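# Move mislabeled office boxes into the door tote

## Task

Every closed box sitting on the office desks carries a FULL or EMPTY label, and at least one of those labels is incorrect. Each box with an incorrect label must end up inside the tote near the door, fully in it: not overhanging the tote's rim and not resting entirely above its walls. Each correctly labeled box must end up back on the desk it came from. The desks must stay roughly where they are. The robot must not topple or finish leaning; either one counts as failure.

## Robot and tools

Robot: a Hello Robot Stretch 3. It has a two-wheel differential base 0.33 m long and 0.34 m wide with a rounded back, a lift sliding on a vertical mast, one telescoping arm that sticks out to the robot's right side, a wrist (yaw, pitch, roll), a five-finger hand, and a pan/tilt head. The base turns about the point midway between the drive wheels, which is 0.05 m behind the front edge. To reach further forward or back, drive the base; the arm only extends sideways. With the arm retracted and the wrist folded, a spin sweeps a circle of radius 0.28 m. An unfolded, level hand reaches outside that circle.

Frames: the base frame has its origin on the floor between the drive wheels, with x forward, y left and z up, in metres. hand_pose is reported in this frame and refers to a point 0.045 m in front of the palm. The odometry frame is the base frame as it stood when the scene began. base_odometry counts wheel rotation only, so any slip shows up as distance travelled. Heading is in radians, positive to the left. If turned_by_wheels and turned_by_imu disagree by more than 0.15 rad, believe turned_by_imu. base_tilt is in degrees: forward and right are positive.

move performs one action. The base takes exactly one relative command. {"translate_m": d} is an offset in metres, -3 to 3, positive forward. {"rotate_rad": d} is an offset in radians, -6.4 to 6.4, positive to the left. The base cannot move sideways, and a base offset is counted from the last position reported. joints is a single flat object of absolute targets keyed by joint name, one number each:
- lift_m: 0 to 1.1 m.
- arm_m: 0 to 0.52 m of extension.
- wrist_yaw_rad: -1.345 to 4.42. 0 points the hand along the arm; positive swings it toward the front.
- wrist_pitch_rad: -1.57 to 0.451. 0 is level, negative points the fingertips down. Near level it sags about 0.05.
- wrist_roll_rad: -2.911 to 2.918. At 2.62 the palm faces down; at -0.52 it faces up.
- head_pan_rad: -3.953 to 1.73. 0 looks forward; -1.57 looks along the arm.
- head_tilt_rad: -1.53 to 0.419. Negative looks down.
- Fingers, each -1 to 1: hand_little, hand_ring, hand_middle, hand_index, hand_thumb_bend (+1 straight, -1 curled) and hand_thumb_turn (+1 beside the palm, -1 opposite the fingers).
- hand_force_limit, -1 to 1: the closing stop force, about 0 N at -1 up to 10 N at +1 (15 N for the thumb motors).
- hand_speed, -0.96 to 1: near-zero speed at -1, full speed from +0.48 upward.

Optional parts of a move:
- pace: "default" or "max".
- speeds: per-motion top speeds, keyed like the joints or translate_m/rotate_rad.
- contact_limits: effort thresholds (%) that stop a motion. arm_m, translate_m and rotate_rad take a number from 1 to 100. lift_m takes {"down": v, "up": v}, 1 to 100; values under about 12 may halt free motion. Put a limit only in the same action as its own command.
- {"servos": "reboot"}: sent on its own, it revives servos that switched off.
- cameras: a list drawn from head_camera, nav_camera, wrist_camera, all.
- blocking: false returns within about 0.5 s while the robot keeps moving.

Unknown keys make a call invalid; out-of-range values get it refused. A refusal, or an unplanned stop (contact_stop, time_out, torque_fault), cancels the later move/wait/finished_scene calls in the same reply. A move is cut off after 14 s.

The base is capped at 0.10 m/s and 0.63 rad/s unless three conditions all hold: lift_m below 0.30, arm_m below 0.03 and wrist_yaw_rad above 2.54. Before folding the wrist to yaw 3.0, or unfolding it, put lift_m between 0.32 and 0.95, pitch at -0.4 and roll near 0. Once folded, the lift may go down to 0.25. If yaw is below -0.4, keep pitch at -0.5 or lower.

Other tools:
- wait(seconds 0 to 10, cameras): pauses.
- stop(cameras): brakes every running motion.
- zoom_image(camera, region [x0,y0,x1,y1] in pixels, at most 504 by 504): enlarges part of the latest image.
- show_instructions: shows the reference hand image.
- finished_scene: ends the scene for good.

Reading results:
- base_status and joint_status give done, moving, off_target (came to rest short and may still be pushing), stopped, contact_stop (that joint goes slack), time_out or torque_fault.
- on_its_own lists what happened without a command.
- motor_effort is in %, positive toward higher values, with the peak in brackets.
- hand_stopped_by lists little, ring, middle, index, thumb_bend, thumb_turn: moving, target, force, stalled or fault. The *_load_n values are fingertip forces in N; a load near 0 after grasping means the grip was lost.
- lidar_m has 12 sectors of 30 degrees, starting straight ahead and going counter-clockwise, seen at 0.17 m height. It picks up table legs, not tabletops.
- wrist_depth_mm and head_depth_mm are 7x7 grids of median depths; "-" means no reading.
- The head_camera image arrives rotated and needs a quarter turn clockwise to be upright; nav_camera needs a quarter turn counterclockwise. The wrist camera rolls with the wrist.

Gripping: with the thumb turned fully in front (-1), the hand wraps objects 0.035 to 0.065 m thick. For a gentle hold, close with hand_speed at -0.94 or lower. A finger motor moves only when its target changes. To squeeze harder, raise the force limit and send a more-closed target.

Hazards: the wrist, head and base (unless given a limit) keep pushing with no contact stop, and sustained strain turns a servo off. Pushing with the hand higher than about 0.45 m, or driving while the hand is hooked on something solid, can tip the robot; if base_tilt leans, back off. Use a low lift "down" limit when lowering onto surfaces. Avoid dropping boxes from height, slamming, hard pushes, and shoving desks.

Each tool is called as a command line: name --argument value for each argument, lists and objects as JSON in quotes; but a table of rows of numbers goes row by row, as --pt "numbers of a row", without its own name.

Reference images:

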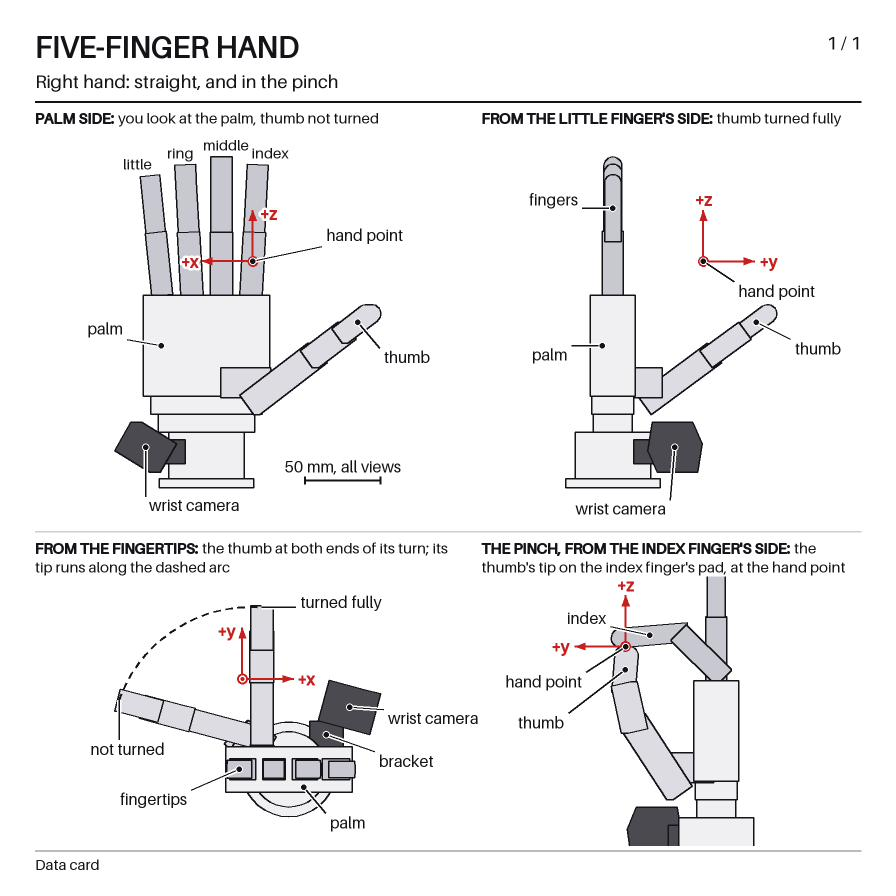

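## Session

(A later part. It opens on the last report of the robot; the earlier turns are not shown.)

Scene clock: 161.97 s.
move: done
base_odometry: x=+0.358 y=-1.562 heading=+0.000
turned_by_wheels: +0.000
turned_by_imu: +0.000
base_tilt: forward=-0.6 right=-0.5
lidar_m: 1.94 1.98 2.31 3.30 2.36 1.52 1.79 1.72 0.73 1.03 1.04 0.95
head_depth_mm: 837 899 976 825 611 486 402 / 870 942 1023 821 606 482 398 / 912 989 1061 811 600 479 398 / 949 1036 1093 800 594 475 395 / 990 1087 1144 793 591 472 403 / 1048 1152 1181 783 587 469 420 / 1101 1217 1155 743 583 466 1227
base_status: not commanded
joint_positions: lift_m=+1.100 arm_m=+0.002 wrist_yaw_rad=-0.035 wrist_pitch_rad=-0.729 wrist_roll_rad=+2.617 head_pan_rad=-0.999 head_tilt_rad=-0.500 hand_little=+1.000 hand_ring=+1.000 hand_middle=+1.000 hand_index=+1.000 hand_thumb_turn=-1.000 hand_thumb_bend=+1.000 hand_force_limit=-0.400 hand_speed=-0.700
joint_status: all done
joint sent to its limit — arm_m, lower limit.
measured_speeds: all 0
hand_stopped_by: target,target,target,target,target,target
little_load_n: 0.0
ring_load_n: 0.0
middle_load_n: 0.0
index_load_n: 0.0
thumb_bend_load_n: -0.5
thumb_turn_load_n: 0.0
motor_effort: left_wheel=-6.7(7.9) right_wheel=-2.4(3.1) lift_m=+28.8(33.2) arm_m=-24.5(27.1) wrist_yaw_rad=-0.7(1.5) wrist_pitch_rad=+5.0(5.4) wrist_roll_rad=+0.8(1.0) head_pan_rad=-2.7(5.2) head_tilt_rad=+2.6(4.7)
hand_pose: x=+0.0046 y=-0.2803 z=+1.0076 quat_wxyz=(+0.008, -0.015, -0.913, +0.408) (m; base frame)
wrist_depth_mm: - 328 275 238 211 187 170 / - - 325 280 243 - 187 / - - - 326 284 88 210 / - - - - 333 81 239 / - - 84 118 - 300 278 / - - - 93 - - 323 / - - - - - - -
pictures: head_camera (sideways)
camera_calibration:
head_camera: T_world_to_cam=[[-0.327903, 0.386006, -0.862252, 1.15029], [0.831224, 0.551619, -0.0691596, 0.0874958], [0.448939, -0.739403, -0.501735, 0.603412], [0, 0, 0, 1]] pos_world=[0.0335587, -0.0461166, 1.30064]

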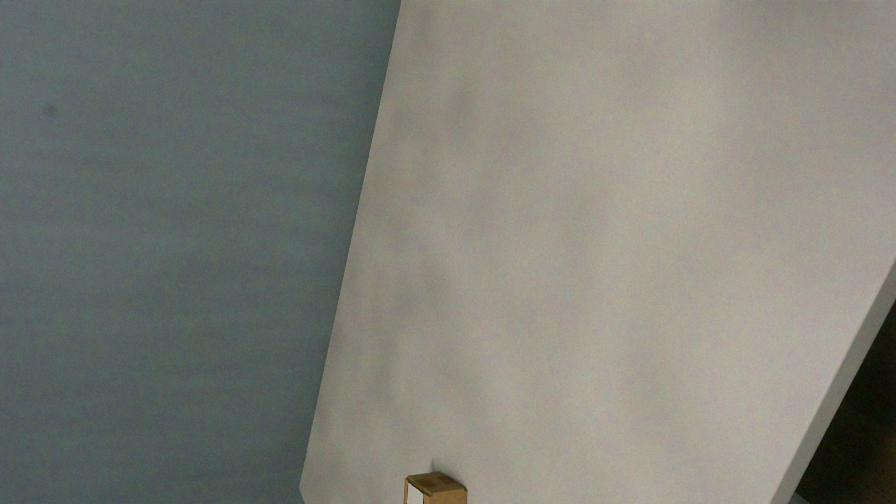

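move --base '{"translate_m": 0.35}' --joints '{"head_pan_rad": -1.1, "head_tilt_rad": -0.6}' --cameras '["head_camera"]'

Scene clock: 167.07 s.
move: done
base_odometry: x=+0.708 y=-1.562 heading=-0.001
turned_by_wheels: +0.000
turned_by_imu: -0.001
base_tilt: forward=-0.4 right=-0.6
lidar_m: 1.60 1.63 2.05 3.37 3.56 1.86 2.14 0.95 0.97 0.99 0.70 0.66
head_depth_mm: 785 861 918 693 541 445 368 / 811 897 947 690 537 442 374 / 840 925 942 681 532 438 372 / 869 956 933 677 530 436 370 / 901 998 920 583 525 433 368 / 932 1040 905 660 522 430 366 / 966 1091 896 658 519 428 380
base_status: done
joint_positions: lift_m=+1.100 arm_m=+0.002 wrist_yaw_rad=-0.035 wrist_pitch_rad=-0.729 wrist_roll_rad=+2.617 head_pan_rad=-1.101 head_tilt_rad=-0.600 hand_little=+1.000 hand_ring=+1.000 hand_middle=+1.000 hand_index=+1.000 hand_thumb_turn=-1.000 hand_thumb_bend=+1.000 hand_force_limit=-0.400 hand_speed=-0.700
joint_status: all done
measured_speeds: all 0
hand_stopped_by: target,target,target,target,target,target
little_load_n: 0.0
ring_load_n: -0.5
middle_load_n: 0.0
index_load_n: 0.0
thumb_bend_load_n: 0.0
thumb_turn_load_n: 0.0
motor_effort: left_wheel=+2.3(8.7) right_wheel=+5.6(11.8) lift_m=+25.3(28.1) arm_m=-24.0(24.5) wrist_yaw_rad=-0.7(1.5) wrist_pitch_rad=+5.0(5.3) wrist_roll_rad=+0.6(1.2) head_pan_rad=+2.0(5.2) head_tilt_rad=-3.1(4.8)
hand_pose: x=+0.0046 y=-0.2803 z=+1.0076 quat_wxyz=(+0.008, -0.015, -0.913, +0.408) (m; base frame)
wrist_depth_mm: - 327 279 238 212 186 169 / 434 - 329 277 242 - 186 / - 454 - 328 285 87 211 / - - - - 334 81 241 / - - 84 117 - 301 276 / - - - 93 - - 319 / - - - - - - 306
pictures: head_camera (sideways)
camera_calibration:
head_camera: T_world_to_cam=[[-0.324854, 0.491671, -0.807916, 1.07941], [0.879798, 0.470545, -0.0673992, 0.0848698], [0.347022, -0.732698, -0.58543, 0.712942], [0, 0, 0, 1]] pos_world=[0.0285756, -0.0482784, 1.29517]

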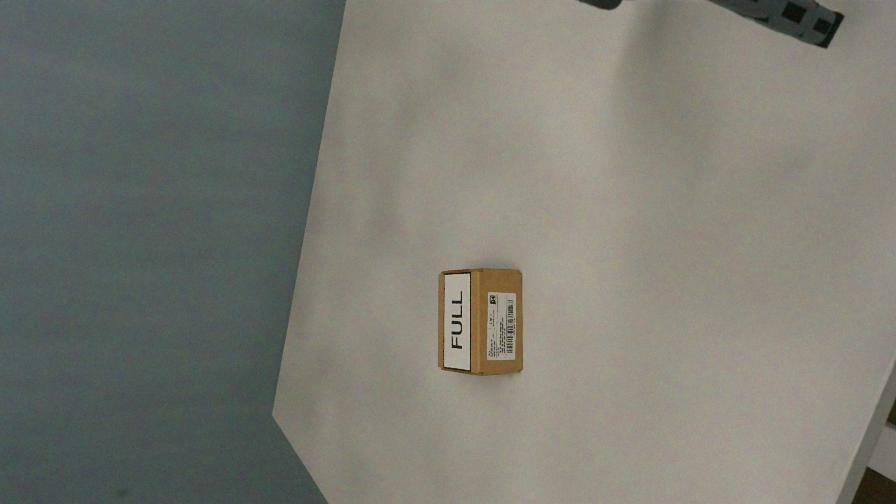

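move --base '{"translate_m": 0.21}' --joints '{"wrist_yaw_rad": 0.58, "head_pan_rad": -1.57}'

move --joints '{"arm_m": 0.18}'

move --joints '{"lift_m": 1.045}' --contact_limits '{"lift_m": {"down": 15}}' --speeds '{"lift_m": 0.05}' --cameras '["wrist_camera", "head_camera"]'

Scene clock: 171.13 s.
move: done
base_odometry: x=+0.918 y=-1.562 heading=-0.001
turned_by_wheels: +0.000
turned_by_imu: -0.001
base_tilt: forward=-0.5 right=-0.7
lidar_m: 1.39 1.41 1.79 3.40 3.84 2.07 2.07 1.11 1.04 0.96 0.52 1.21
head_depth_mm: - - - - - 421 376 / - - - - - - 373 / - - - - - 417 372 / 797 882 946 - - 425 370 / 782 871 930 726 - 434 362 / 778 860 915 666 - 429 367 / 772 849 907 656 533 428 365
base_status: done
joint_positions: lift_m=+1.100 arm_m=+0.002 wrist_yaw_rad=+0.579 wrist_pitch_rad=-0.729 wrist_roll_rad=+2.617 head_pan_rad=-1.571 head_tilt_rad=-0.600 hand_little=+1.000 hand_ring=+1.000 hand_middle=+1.000 hand_index=+1.000 hand_thumb_turn=-1.000 hand_thumb_bend=+1.000 hand_force_limit=-0.400 hand_speed=-0.700
joint_status: all done
measured_speeds: all 0
hand_stopped_by: target,target,target,target,target,target
little_load_n: 0.0
ring_load_n: 0.0
middle_load_n: 0.0
index_load_n: 0.0
thumb_bend_load_n: 0.0
thumb_turn_load_n: 0.0
motor_effort: left_wheel=+3.4(9.1) right_wheel=+6.0(12.5) lift_m=+26.4(26.7) arm_m=-23.8(24.0) wrist_yaw_rad=+1.3(4.6) wrist_pitch_rad=+5.1(5.4) wrist_roll_rad=+0.8(1.3) head_pan_rad=+2.2(5.0) head_tilt_rad=-3.1(4.3)
hand_pose: x=+0.0766 y=-0.2410 z=+1.0076 quat_wxyz=(-0.116, +0.261, -0.875, +0.392) (m; base frame)
wrist_depth_mm: - 328 277 242 212 186 170 / - - 306 282 243 - 187 / - - 297 304 281 87 209 / - - - 304 332 81 240 / - - 84 118 - 302 278 / - - - 93 - - 327 / - - - - - - -
pictures: none

Scene clock: 173.70 s.
move: done
base_odometry: x=+0.918 y=-1.562 heading=-0.001
turned_by_wheels: +0.000
turned_by_imu: +0.000
base_tilt: forward=-0.5 right=-0.7
lidar_m: 1.39 1.41 1.79 3.38 3.88 2.06 2.06 1.11 1.04 0.96 0.52 1.20
head_depth_mm: - - 967 692 542 444 376 / - - 907 664 538 441 373 / - - 331 610 534 438 373 / 798 856 297 674 529 436 370 / 786 870 372 520 502 433 369 / 780 862 917 636 493 430 366 / 770 849 906 655 517 428 364
base_status: not commanded
joint_positions: lift_m=+1.100 arm_m=+0.180 wrist_yaw_rad=+0.579 wrist_pitch_rad=-0.729 wrist_roll_rad=+2.617 head_pan_rad=-1.570 head_tilt_rad=-0.600 hand_little=+1.000 hand_ring=+1.000 hand_middle=+1.000 hand_index=+1.000 hand_thumb_turn=-1.000 hand_thumb_bend=+1.000 hand_force_limit=-0.400 hand_speed=-0.700
joint_status: all done
measured_speeds: all 0
hand_stopped_by: target,target,target,target,target,target
little_load_n: 0.0
ring_load_n: 0.0
middle_load_n: 0.0
index_load_n: 0.0
thumb_bend_load_n: 0.0
thumb_turn_load_n: 0.0
motor_effort: left_wheel=+2.1(3.4) right_wheel=+6.0(6.3) lift_m=+27.3(27.4) arm_m=+24.3(26.1) wrist_yaw_rad=+0.9(1.2) wrist_pitch_rad=+5.0(5.4) wrist_roll_rad=+0.8(1.3) head_pan_rad=+2.3(3.4) head_tilt_rad=-3.5(4.2)
hand_pose: x=+0.0766 y=-0.4188 z=+1.0076 quat_wxyz=(-0.116, +0.261, -0.875, +0.392) (m; base frame)
wrist_depth_mm: - 327 280 238 168 182 169 / - - 324 281 183 162 186 / - - - 327 281 87 211 / - - - - 334 81 242 / - - 83 118 - 301 276 / - - - 93 - - 324 / - - - - - - -
pictures: none

Scene clock: 175.33 s.
move: done
base_odometry: x=+0.918 y=-1.562 heading=-0.001
turned_by_wheels: +0.000
turned_by_imu: +0.000
base_tilt: forward=-0.4 right=-0.7
lidar_m: 1.39 1.42 1.79 3.38 3.86 2.07 2.06 1.11 1.04 0.95 0.52 1.20
head_depth_mm: 803 - 831 697 541 444 375 / 797 - - 682 537 441 374 / 804 - - 368 533 438 372 / 795 885 312 347 529 436 371 / 790 875 931 415 496 433 369 / 778 860 920 615 492 430 367 / 768 849 908 657 518 428 364
base_status: not commanded
joint_positions: lift_m=+1.045 arm_m=+0.180 wrist_yaw_rad=+0.579 wrist_pitch_rad=-0.729 wrist_roll_rad=+2.617 head_pan_rad=-1.570 head_tilt_rad=-0.600 hand_little=+1.000 hand_ring=+1.000 hand_middle=+1.000 hand_index=+1.000 hand_thumb_turn=-1.000 hand_thumb_bend=+1.000 hand_force_limit=-0.400 hand_speed=-0.700
joint_status: all done
measured_speeds: all 0
hand_stopped_by: target,target,target,target,target,target
little_load_n: 0.0
ring_load_n: 0.0
middle_load_n: 0.0
index_load_n: 0.0
thumb_bend_load_n: 0.0
thumb_turn_load_n: 0.0
motor_effort: left_wheel=+2.5(3.5) right_wheel=+6.0(6.2) lift_m=+25.6(26.7) arm_m=+23.3(24.5) wrist_yaw_rad=+0.3(1.0) wrist_pitch_rad=+5.2(5.3) wrist_roll_rad=+0.5(1.3) head_pan_rad=+2.6(3.5) head_tilt_rad=-3.7(3.8)
contact_limits: lift_m down 15 (down: maximum 72; up: maximum 65)
hand_pose: x=+0.0766 y=-0.4188 z=+0.9526 quat_wxyz=(-0.116, +0.261, -0.875, +0.392) (m; base frame)
wrist_depth_mm: 297 243 203 177 153 137 125 / - 297 243 204 142 150 140 / - - 297 237 140 87 156 / - - 312 289 164 81 175 / - - 84 120 218 224 204 / - - - 93 - 282 243 / - - - - - 343 300
pictures: head_camera (sideways), wrist_camera
camera_calibration:
head_camera: T_world_to_cam=[[-0.0673999, 0.585579, -0.807809, 1.07773], [0.997486, 0.0217868, -0.0674325, 0.0842884], [-0.0218875, -0.810323, -0.585575, 0.715347], [0, 0, 0, 1]] pos_world=[0.00421936, -0.0532686, 1.29517]
wrist_camera: T_world_to_cam=[[0.529373, 0.735216, -0.423346, 0.729076], [0.666568, -0.0517434, 0.743647, -0.786324], [0.524835, -0.675855, -0.517463, 0.321733], [0, 0, 0, 1]] pos_world=[-0.0306714, -0.35927, 1.05988]

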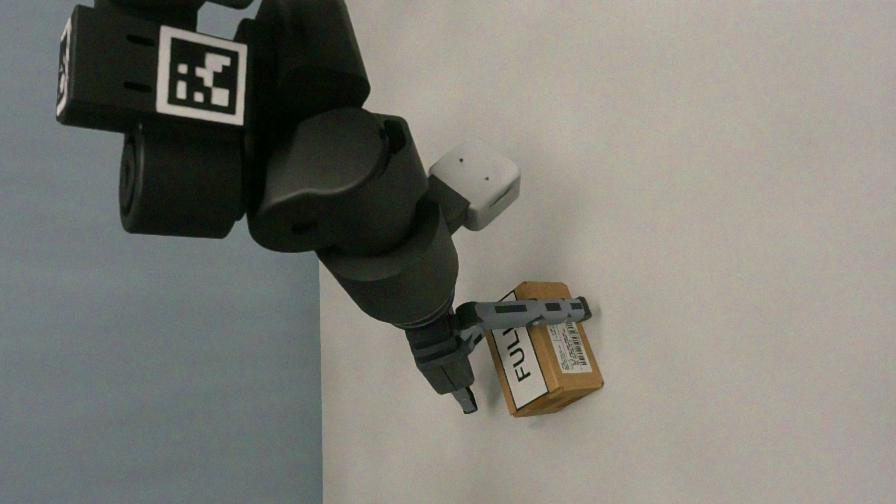

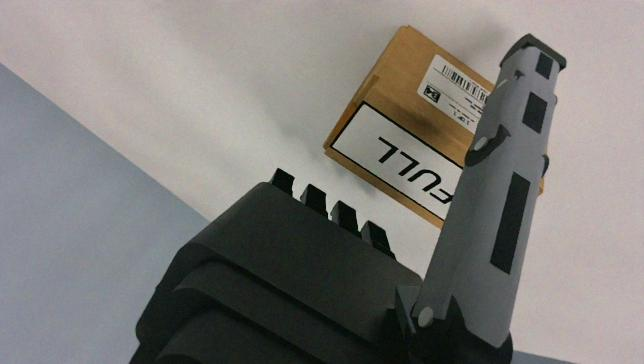

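move --base '{"translate_m": 0.008}' --joints '{"arm_m": 0.185, "lift_m": 1.027}' --contact_limits '{"lift_m": {"down": 13}}' --speeds '{"lift_m": 0.03}' --cameras '["wrist_camera"]'

Scene clock: 177.30 s.
move: done
base_odometry: x=+0.926 y=-1.562 heading=-0.001
turned_by_wheels: +0.000
turned_by_imu: +0.000
base_tilt: forward=-0.5 right=-0.7
lidar_m: 1.38 1.41 1.78 3.39 3.87 2.08 2.07 1.12 1.04 0.96 0.51 1.20
head_depth_mm: 819 - 291 695 542 443 376 / 811 - 289 640 538 440 373 / 805 862 284 377 517 439 372 / 794 870 331 332 525 436 370 / 786 870 926 430 491 433 368 / 778 858 916 661 497 430 366 / 770 849 910 655 518 428 365
base_status: done
joint_positions: lift_m=+1.027 arm_m=+0.185 wrist_yaw_rad=+0.579 wrist_pitch_rad=-0.729 wrist_roll_rad=+2.617 head_pan_rad=-1.570 head_tilt_rad=-0.600 hand_little=+1.000 hand_ring=+1.000 hand_middle=+1.000 hand_index=+1.000 hand_thumb_turn=-1.000 hand_thumb_bend=+1.000 hand_force_limit=-0.400 hand_speed=-0.700
joint_status: all done
measured_speeds: all 0
hand_stopped_by: target,target,target,target,target,target
little_load_n: 0.0
ring_load_n: 0.0
middle_load_n: 0.0
index_load_n: 0.0
thumb_bend_load_n: 0.0
thumb_turn_load_n: 0.0
motor_effort: left_wheel=+3.0(7.3) right_wheel=+5.6(10.8) lift_m=+25.6(26.3) arm_m=+23.8(26.6) wrist_yaw_rad=+0.2(0.9) wrist_pitch_rad=+5.0(5.3) wrist_roll_rad=+0.7(1.0) head_pan_rad=+2.2(3.5) head_tilt_rad=-2.9(3.5)
contact_limits: lift_m down 13 (down: maximum 72; up: maximum 65)
hand_pose: x=+0.0766 y=-0.4238 z=+0.9346 quat_wxyz=(-0.116, +0.261, -0.875, +0.392) (m; base frame)
wrist_depth_mm: 263 216 179 156 134 120 111 / 321 267 214 179 125 134 122 / - 325 263 147 119 89 136 / - - 305 162 139 81 156 / - - 84 119 165 191 182 / - - - 93 - 250 213 / - - - - - 310 266
pictures: wrist_camera
camera_calibration:
wrist_camera: T_world_to_cam=[[0.529373, 0.735216, -0.423346, 0.725132], [0.666568, -0.0517434, 0.743647, -0.773198], [0.524835, -0.675855, -0.517463, 0.30904], [0, 0, 0, 1]] pos_world=[-0.0306714, -0.36427, 1.04188]

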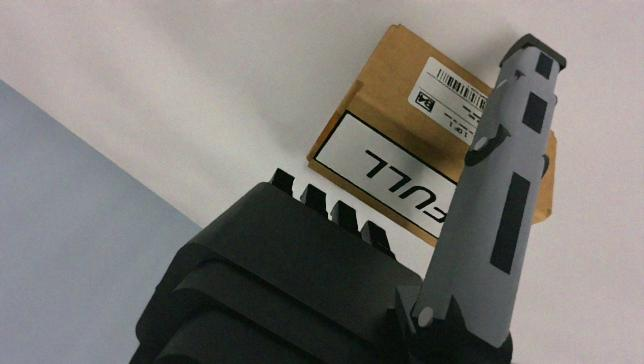

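Aligned. Grasp.

move --joints '{"hand_index": 0.45, "hand_middle": 0.5, "hand_ring": 0.45, "hand_thumb_bend": 0.75, "hand_speed": -0.7, "hand_force_limit": -0.6}'

move --joints '{"hand_index": -0.4, "hand_middle": -0.4, "hand_ring": -0.4, "hand_thumb_bend": 0.0, "hand_speed": -0.9, "hand_force_limit": -0.4}'

move --joints '{"lift_m": 1.067}' --speeds '{"lift_m": 0.04}' --cameras '["wrist_camera", "head_camera"]'

Scene clock: 178.70 s.
move: done
base_odometry: x=+0.926 y=-1.562 heading=-0.001
turned_by_wheels: +0.000
turned_by_imu: +0.000
base_tilt: forward=-0.3 right=-0.7
lidar_m: 1.39 1.40 1.78 3.15 3.87 2.07 2.07 1.12 1.04 0.95 0.51 1.20
head_depth_mm: 822 - 290 694 542 444 376 / 810 - 289 640 537 441 374 / 805 864 284 377 519 439 372 / 796 872 331 332 525 435 370 / 784 868 929 430 491 432 368 / 775 859 918 660 496 430 367 / 770 847 903 657 518 429 365
base_status: not commanded
joint_positions: lift_m=+1.027 arm_m=+0.185 wrist_yaw_rad=+0.579 wrist_pitch_rad=-0.729 wrist_roll_rad=+2.617 head_pan_rad=-1.570 head_tilt_rad=-0.600 hand_little=+1.000 hand_ring=+0.450 hand_middle=+0.500 hand_index=+0.450 hand_thumb_turn=-1.000 hand_thumb_bend=+0.750 hand_force_limit=-0.600 hand_speed=-0.700
joint_status: all done
measured_speeds: all 0
hand_stopped_by: target,target,target,target,target,target
little_load_n: 0.0
ring_load_n: 0.0
middle_load_n: 0.0
index_load_n: 0.0
thumb_bend_load_n: 0.0
thumb_turn_load_n: 0.0
motor_effort: left_wheel=+3.3(3.3) right_wheel=+5.7(5.9) lift_m=+26.5(26.6) arm_m=+22.4(23.6) wrist_yaw_rad=+0.5(0.8) wrist_pitch_rad=+4.9(5.3) wrist_roll_rad=+0.5(1.0) head_pan_rad=+1.8(2.8) head_tilt_rad=-2.7(3.4)
contact_limits: lift_m down 13 (down: maximum 72; up: maximum 65)
hand_pose: x=+0.0766 y=-0.4238 z=+0.9346 quat_wxyz=(-0.116, +0.261, -0.875, +0.392) (m; base frame)
wrist_depth_mm: 263 215 180 155 135 121 112 / 324 269 214 179 123 131 123 / - 320 265 147 118 102 136 / - - 311 162 137 85 156 / - - 84 118 163 120 180 / - - - 93 - 246 214 / - - - - - 313 266
pictures: none

Scene clock: 182.10 s.
move: off_target
base_odometry: x=+0.926 y=-1.562 heading=-0.001
turned_by_wheels: +0.000
turned_by_imu: +0.000
base_tilt: forward=-0.4 right=-0.7
lidar_m: 1.38 1.41 1.78 3.40 3.87 2.09 2.07 1.12 1.04 0.95 0.52 1.20
head_depth_mm: 822 - 290 694 540 444 376 / 813 - 289 658 537 441 374 / 804 865 284 374 518 439 373 / 796 876 331 333 523 435 370 / 789 876 930 430 493 433 368 / 779 860 918 660 496 431 367 / 769 852 902 657 517 428 365
base_status: not commanded
joint_positions: lift_m=+1.027 arm_m=+0.185 wrist_yaw_rad=+0.579 wrist_pitch_rad=-0.727 wrist_roll_rad=+2.617 head_pan_rad=-1.570 head_tilt_rad=-0.600 hand_little=+1.000 hand_ring=+0.265 hand_middle=+0.270 hand_index=+0.275 hand_thumb_turn=-1.000 hand_thumb_bend=+0.662 hand_force_limit=-0.400 hand_speed=-0.900
joint_status: hand_ring off_target (ended at +0.265, target -0.400); hand_middle off_target (ended at +0.270, target -0.400); hand_index off_target (ended at +0.275, target -0.400); hand_thumb_bend off_target (ended at +0.662, target +0.000); the others done
measured_speeds: all 0
hand_stopped_by: target,force,force,force,force,target
little_load_n: 0.0
ring_load_n: 2.0
middle_load_n: 6.0
index_load_n: 1.0
thumb_bend_load_n: 9.0
thumb_turn_load_n: 1.0
motor_effort: left_wheel=+2.7(3.4) right_wheel=+5.7(6.0) lift_m=+28.3(28.4) arm_m=+18.6(22.2) wrist_yaw_rad=+0.7(1.1) wrist_pitch_rad=+4.5(5.3) wrist_roll_rad=+1.0(1.2) head_pan_rad=+2.6(3.5) head_tilt_rad=-2.8(3.5)
contact_limits: lift_m down 13 (down: maximum 72; up: maximum 65)
hand_pose: x=+0.0769 y=-0.4241 z=+0.9349 quat_wxyz=(-0.116, +0.261, -0.874, +0.392) (m; base frame)
wrist_depth_mm: 264 215 181 157 133 122 112 / 324 270 216 180 122 132 122 / - 326 267 147 118 101 137 / - - 303 159 137 88 154 / - - 84 119 163 124 181 / - - - 93 - 250 214 / - - - - - 312 266
pictures: none

Scene clock: 183.57 s.
move: done
base_odometry: x=+0.926 y=-1.562 heading=-0.001
turned_by_wheels: +0.000
turned_by_imu: +0.000
base_tilt: forward=-0.4 right=-0.6
lidar_m: 1.38 1.41 1.78 3.39 3.87 2.08 2.06 1.12 1.04 0.96 0.51 1.20
head_depth_mm: - - 909 696 542 443 376 / - - 862 688 538 441 374 / 783 - - 361 533 439 372 / 791 881 305 624 529 436 370 / 785 870 931 418 494 433 368 / 776 862 921 613 506 430 367 / 769 851 907 656 517 428 364
base_status: not commanded
joint_positions: lift_m=+1.067 arm_m=+0.185 wrist_yaw_rad=+0.579 wrist_pitch_rad=-0.738 wrist_roll_rad=+2.617 head_pan_rad=-1.570 head_tilt_rad=-0.600 hand_little=+1.000 hand_ring=+0.265 hand_middle=+0.270 hand_index=+0.275 hand_thumb_turn=-1.000 hand_thumb_bend=+0.662 hand_force_limit=-0.400 hand_speed=-0.900
joint_status: all done
measured_speeds: all 0
hand_stopped_by: target,force,force,force,force,target
little_load_n: 0.0
ring_load_n: 1.0
middle_load_n: 5.5
index_load_n: 0.5
thumb_bend_load_n: 10.0
thumb_turn_load_n: 1.5
motor_effort: left_wheel=+2.4(3.5) right_wheel=+5.7(5.8) lift_m=+34.1(36.9) arm_m=+16.8(18.6) wrist_yaw_rad=+0.1(0.8) wrist_pitch_rad=+6.9(7.3) wrist_roll_rad=+0.8(1.1) head_pan_rad=+2.6(3.0) head_tilt_rad=-2.6(3.2)
hand_pose: x=+0.0754 y=-0.4219 z=+0.9734 quat_wxyz=(-0.115, +0.262, -0.876, +0.387) (m; base frame)
wrist_depth_mm: 326 276 231 202 168 156 143 / - 331 274 233 122 164 157 / - - 326 144 117 101 174 / - - - 159 137 89 199 / - - 84 119 164 248 230 / - - - 93 - 314 268 / - - - - - - 326
pictures: head_camera (sideways), wrist_camera
camera_calibration:
head_camera: T_world_to_cam=[[-0.0674017, 0.585573, -0.807813, 1.07773], [0.997488, 0.0218686, -0.0673755, 0.0842186], [-0.0217876, -0.810325, -0.585576, 0.715348], [0, 0, 0, 1]] pos_world=[0.0042196, -0.0532687, 1.29517]
wrist_camera: T_world_to_cam=[[0.527158, 0.738561, -0.420276, 0.739457], [0.670448, -0.0576082, 0.739717, -0.8001], [0.522115, -0.671721, -0.525535, 0.34071], [0, 0, 0, 1]] pos_world=[-0.0312752, -0.363365, 1.08168]

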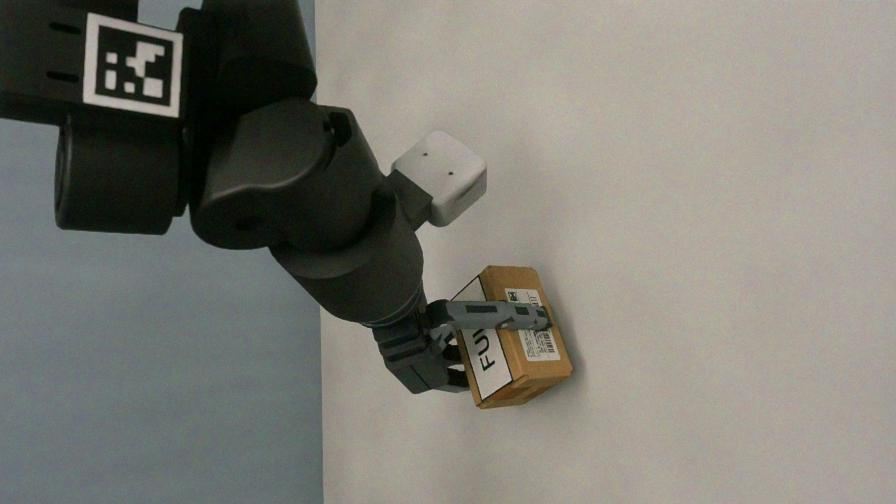

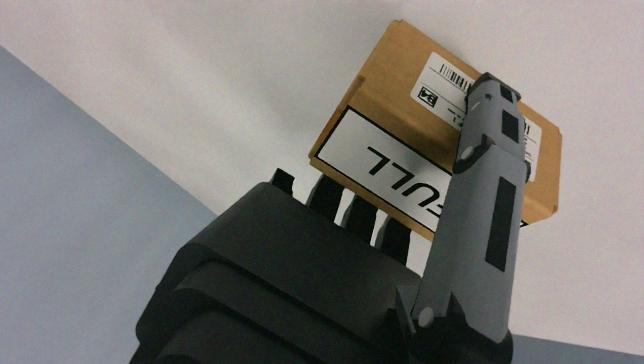

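move --joints '{"wrist_pitch_rad": 0.0}'

wait --seconds 0.5 --cameras '["wrist_camera"]'

wait --seconds 0.5

Scene clock: 185.13 s.
move: done
base_odometry: x=+0.926 y=-1.562 heading=-0.001
turned_by_wheels: +0.000
turned_by_imu: +0.000
base_tilt: forward=-0.5 right=-0.8
lidar_m: 1.38 1.41 1.77 3.58 3.89 2.08 2.06 1.12 1.04 0.95 0.52 1.20
head_depth_mm: - - 911 693 543 443 376 / - - 859 688 537 441 375 / 781 - 295 682 534 438 372 / 789 843 311 677 529 437 371 / 785 382 789 670 523 433 368 / 777 430 479 661 520 430 367 / 769 833 775 656 516 429 365
base_status: not commanded
joint_positions: lift_m=+1.067 arm_m=+0.185 wrist_yaw_rad=+0.579 wrist_pitch_rad=-0.079 wrist_roll_rad=+2.617 head_pan_rad=-1.570 head_tilt_rad=-0.600 hand_little=+1.000 hand_ring=+0.265 hand_middle=+0.270 hand_index=+0.274 hand_thumb_turn=-1.000 hand_thumb_bend=+0.663 hand_force_limit=-0.400 hand_speed=-0.900
joint_status: all done
measured_speeds: all 0
hand_stopped_by: target,force,force,force,force,target
little_load_n: 0.0
ring_load_n: 0.5
middle_load_n: 4.5
index_load_n: 0.5
thumb_bend_load_n: 11.0
thumb_turn_load_n: 1.5
motor_effort: left_wheel=+1.9(3.2) right_wheel=+5.7(5.9) lift_m=+30.4(33.1) arm_m=+15.2(16.3) wrist_yaw_rad=+0.5(0.9) wrist_pitch_rad=+14.5(15.0) wrist_roll_rad=+0.8(0.9) head_pan_rad=+2.3(3.3) head_tilt_rad=-2.4(3.1)
hand_pose: x=+0.1385 y=-0.5181 z=+1.1015 quat_wxyz=(-0.193, +0.211, -0.704, +0.650) (m; base frame)
wrist_depth_mm: - - - - - 333 286 / - - - - 122 119 326 / - - - 133 117 101 - / - - - 158 137 88 - / - - 84 120 163 - - / - - - 93 - - - / - - - - - - -
pictures: none

Scene clock: 185.63 s.
base_odometry: x=+0.926 y=-1.562 heading=-0.001
turned_by_wheels: +0.000
turned_by_imu: +0.000
base_tilt: forward=-0.6 right=-0.5
lidar_m: 1.38 1.41 1.78 3.54 3.86 2.08 2.07 1.12 1.04 0.96 0.52 1.20
head_depth_mm: - - 913 695 542 444 376 / - - 863 687 537 441 374 / 785 - 295 682 531 439 372 / 792 846 311 674 529 435 370 / 783 382 789 669 525 434 368 / 777 429 479 663 522 430 366 / 770 832 777 657 518 429 365
base_status: not commanded
joint_positions: lift_m=+1.067 arm_m=+0.185 wrist_yaw_rad=+0.579 wrist_pitch_rad=-0.079 wrist_roll_rad=+2.617 head_pan_rad=-1.570 head_tilt_rad=-0.600 hand_little=+1.000 hand_ring=+0.265 hand_middle=+0.270 hand_index=+0.274 hand_thumb_turn=-1.000 hand_thumb_bend=+0.663 hand_force_limit=-0.400 hand_speed=-0.900
joint_status: all done
measured_speeds: all 0
hand_stopped_by: target,force,force,force,force,target
little_load_n: 0.0
ring_load_n: 0.5
middle_load_n: 4.5
index_load_n: 0.5
thumb_bend_load_n: 11.0
thumb_turn_load_n: 1.5
motor_effort: left_wheel=+2.6(3.2) right_wheel=+5.6(5.9) lift_m=+29.3(33.1) arm_m=+14.8(16.3) wrist_yaw_rad=+0.2(0.9) wrist_pitch_rad=+14.5(15.0) wrist_roll_rad=+0.6(0.9) head_pan_rad=+2.0(3.3) head_tilt_rad=-2.0(3.1)
hand_pose: x=+0.1385 y=-0.5181 z=+1.1015 quat_wxyz=(-0.193, +0.211, -0.704, +0.650) (m; base frame)
wrist_depth_mm: - - - - - 335 286 / - - - - 122 119 328 / - - - 133 117 101 - / - - - 157 137 88 - / - - 84 120 163 - - / - - - 93 - - - / - - - - - - -
wait: 0.50 s; at rest by 0.27 s
pictures: wrist_camera
camera_calibration:
wrist_camera: T_world_to_cam=[[0.705407, 0.465893, -0.534176, 0.790636], [0.374986, 0.394233, 0.839027, -0.777041], [0.601487, -0.792164, 0.103391, -0.4556], [0, 0, 0, 1]] pos_world=[0.00769679, -0.422927, 1.1214]

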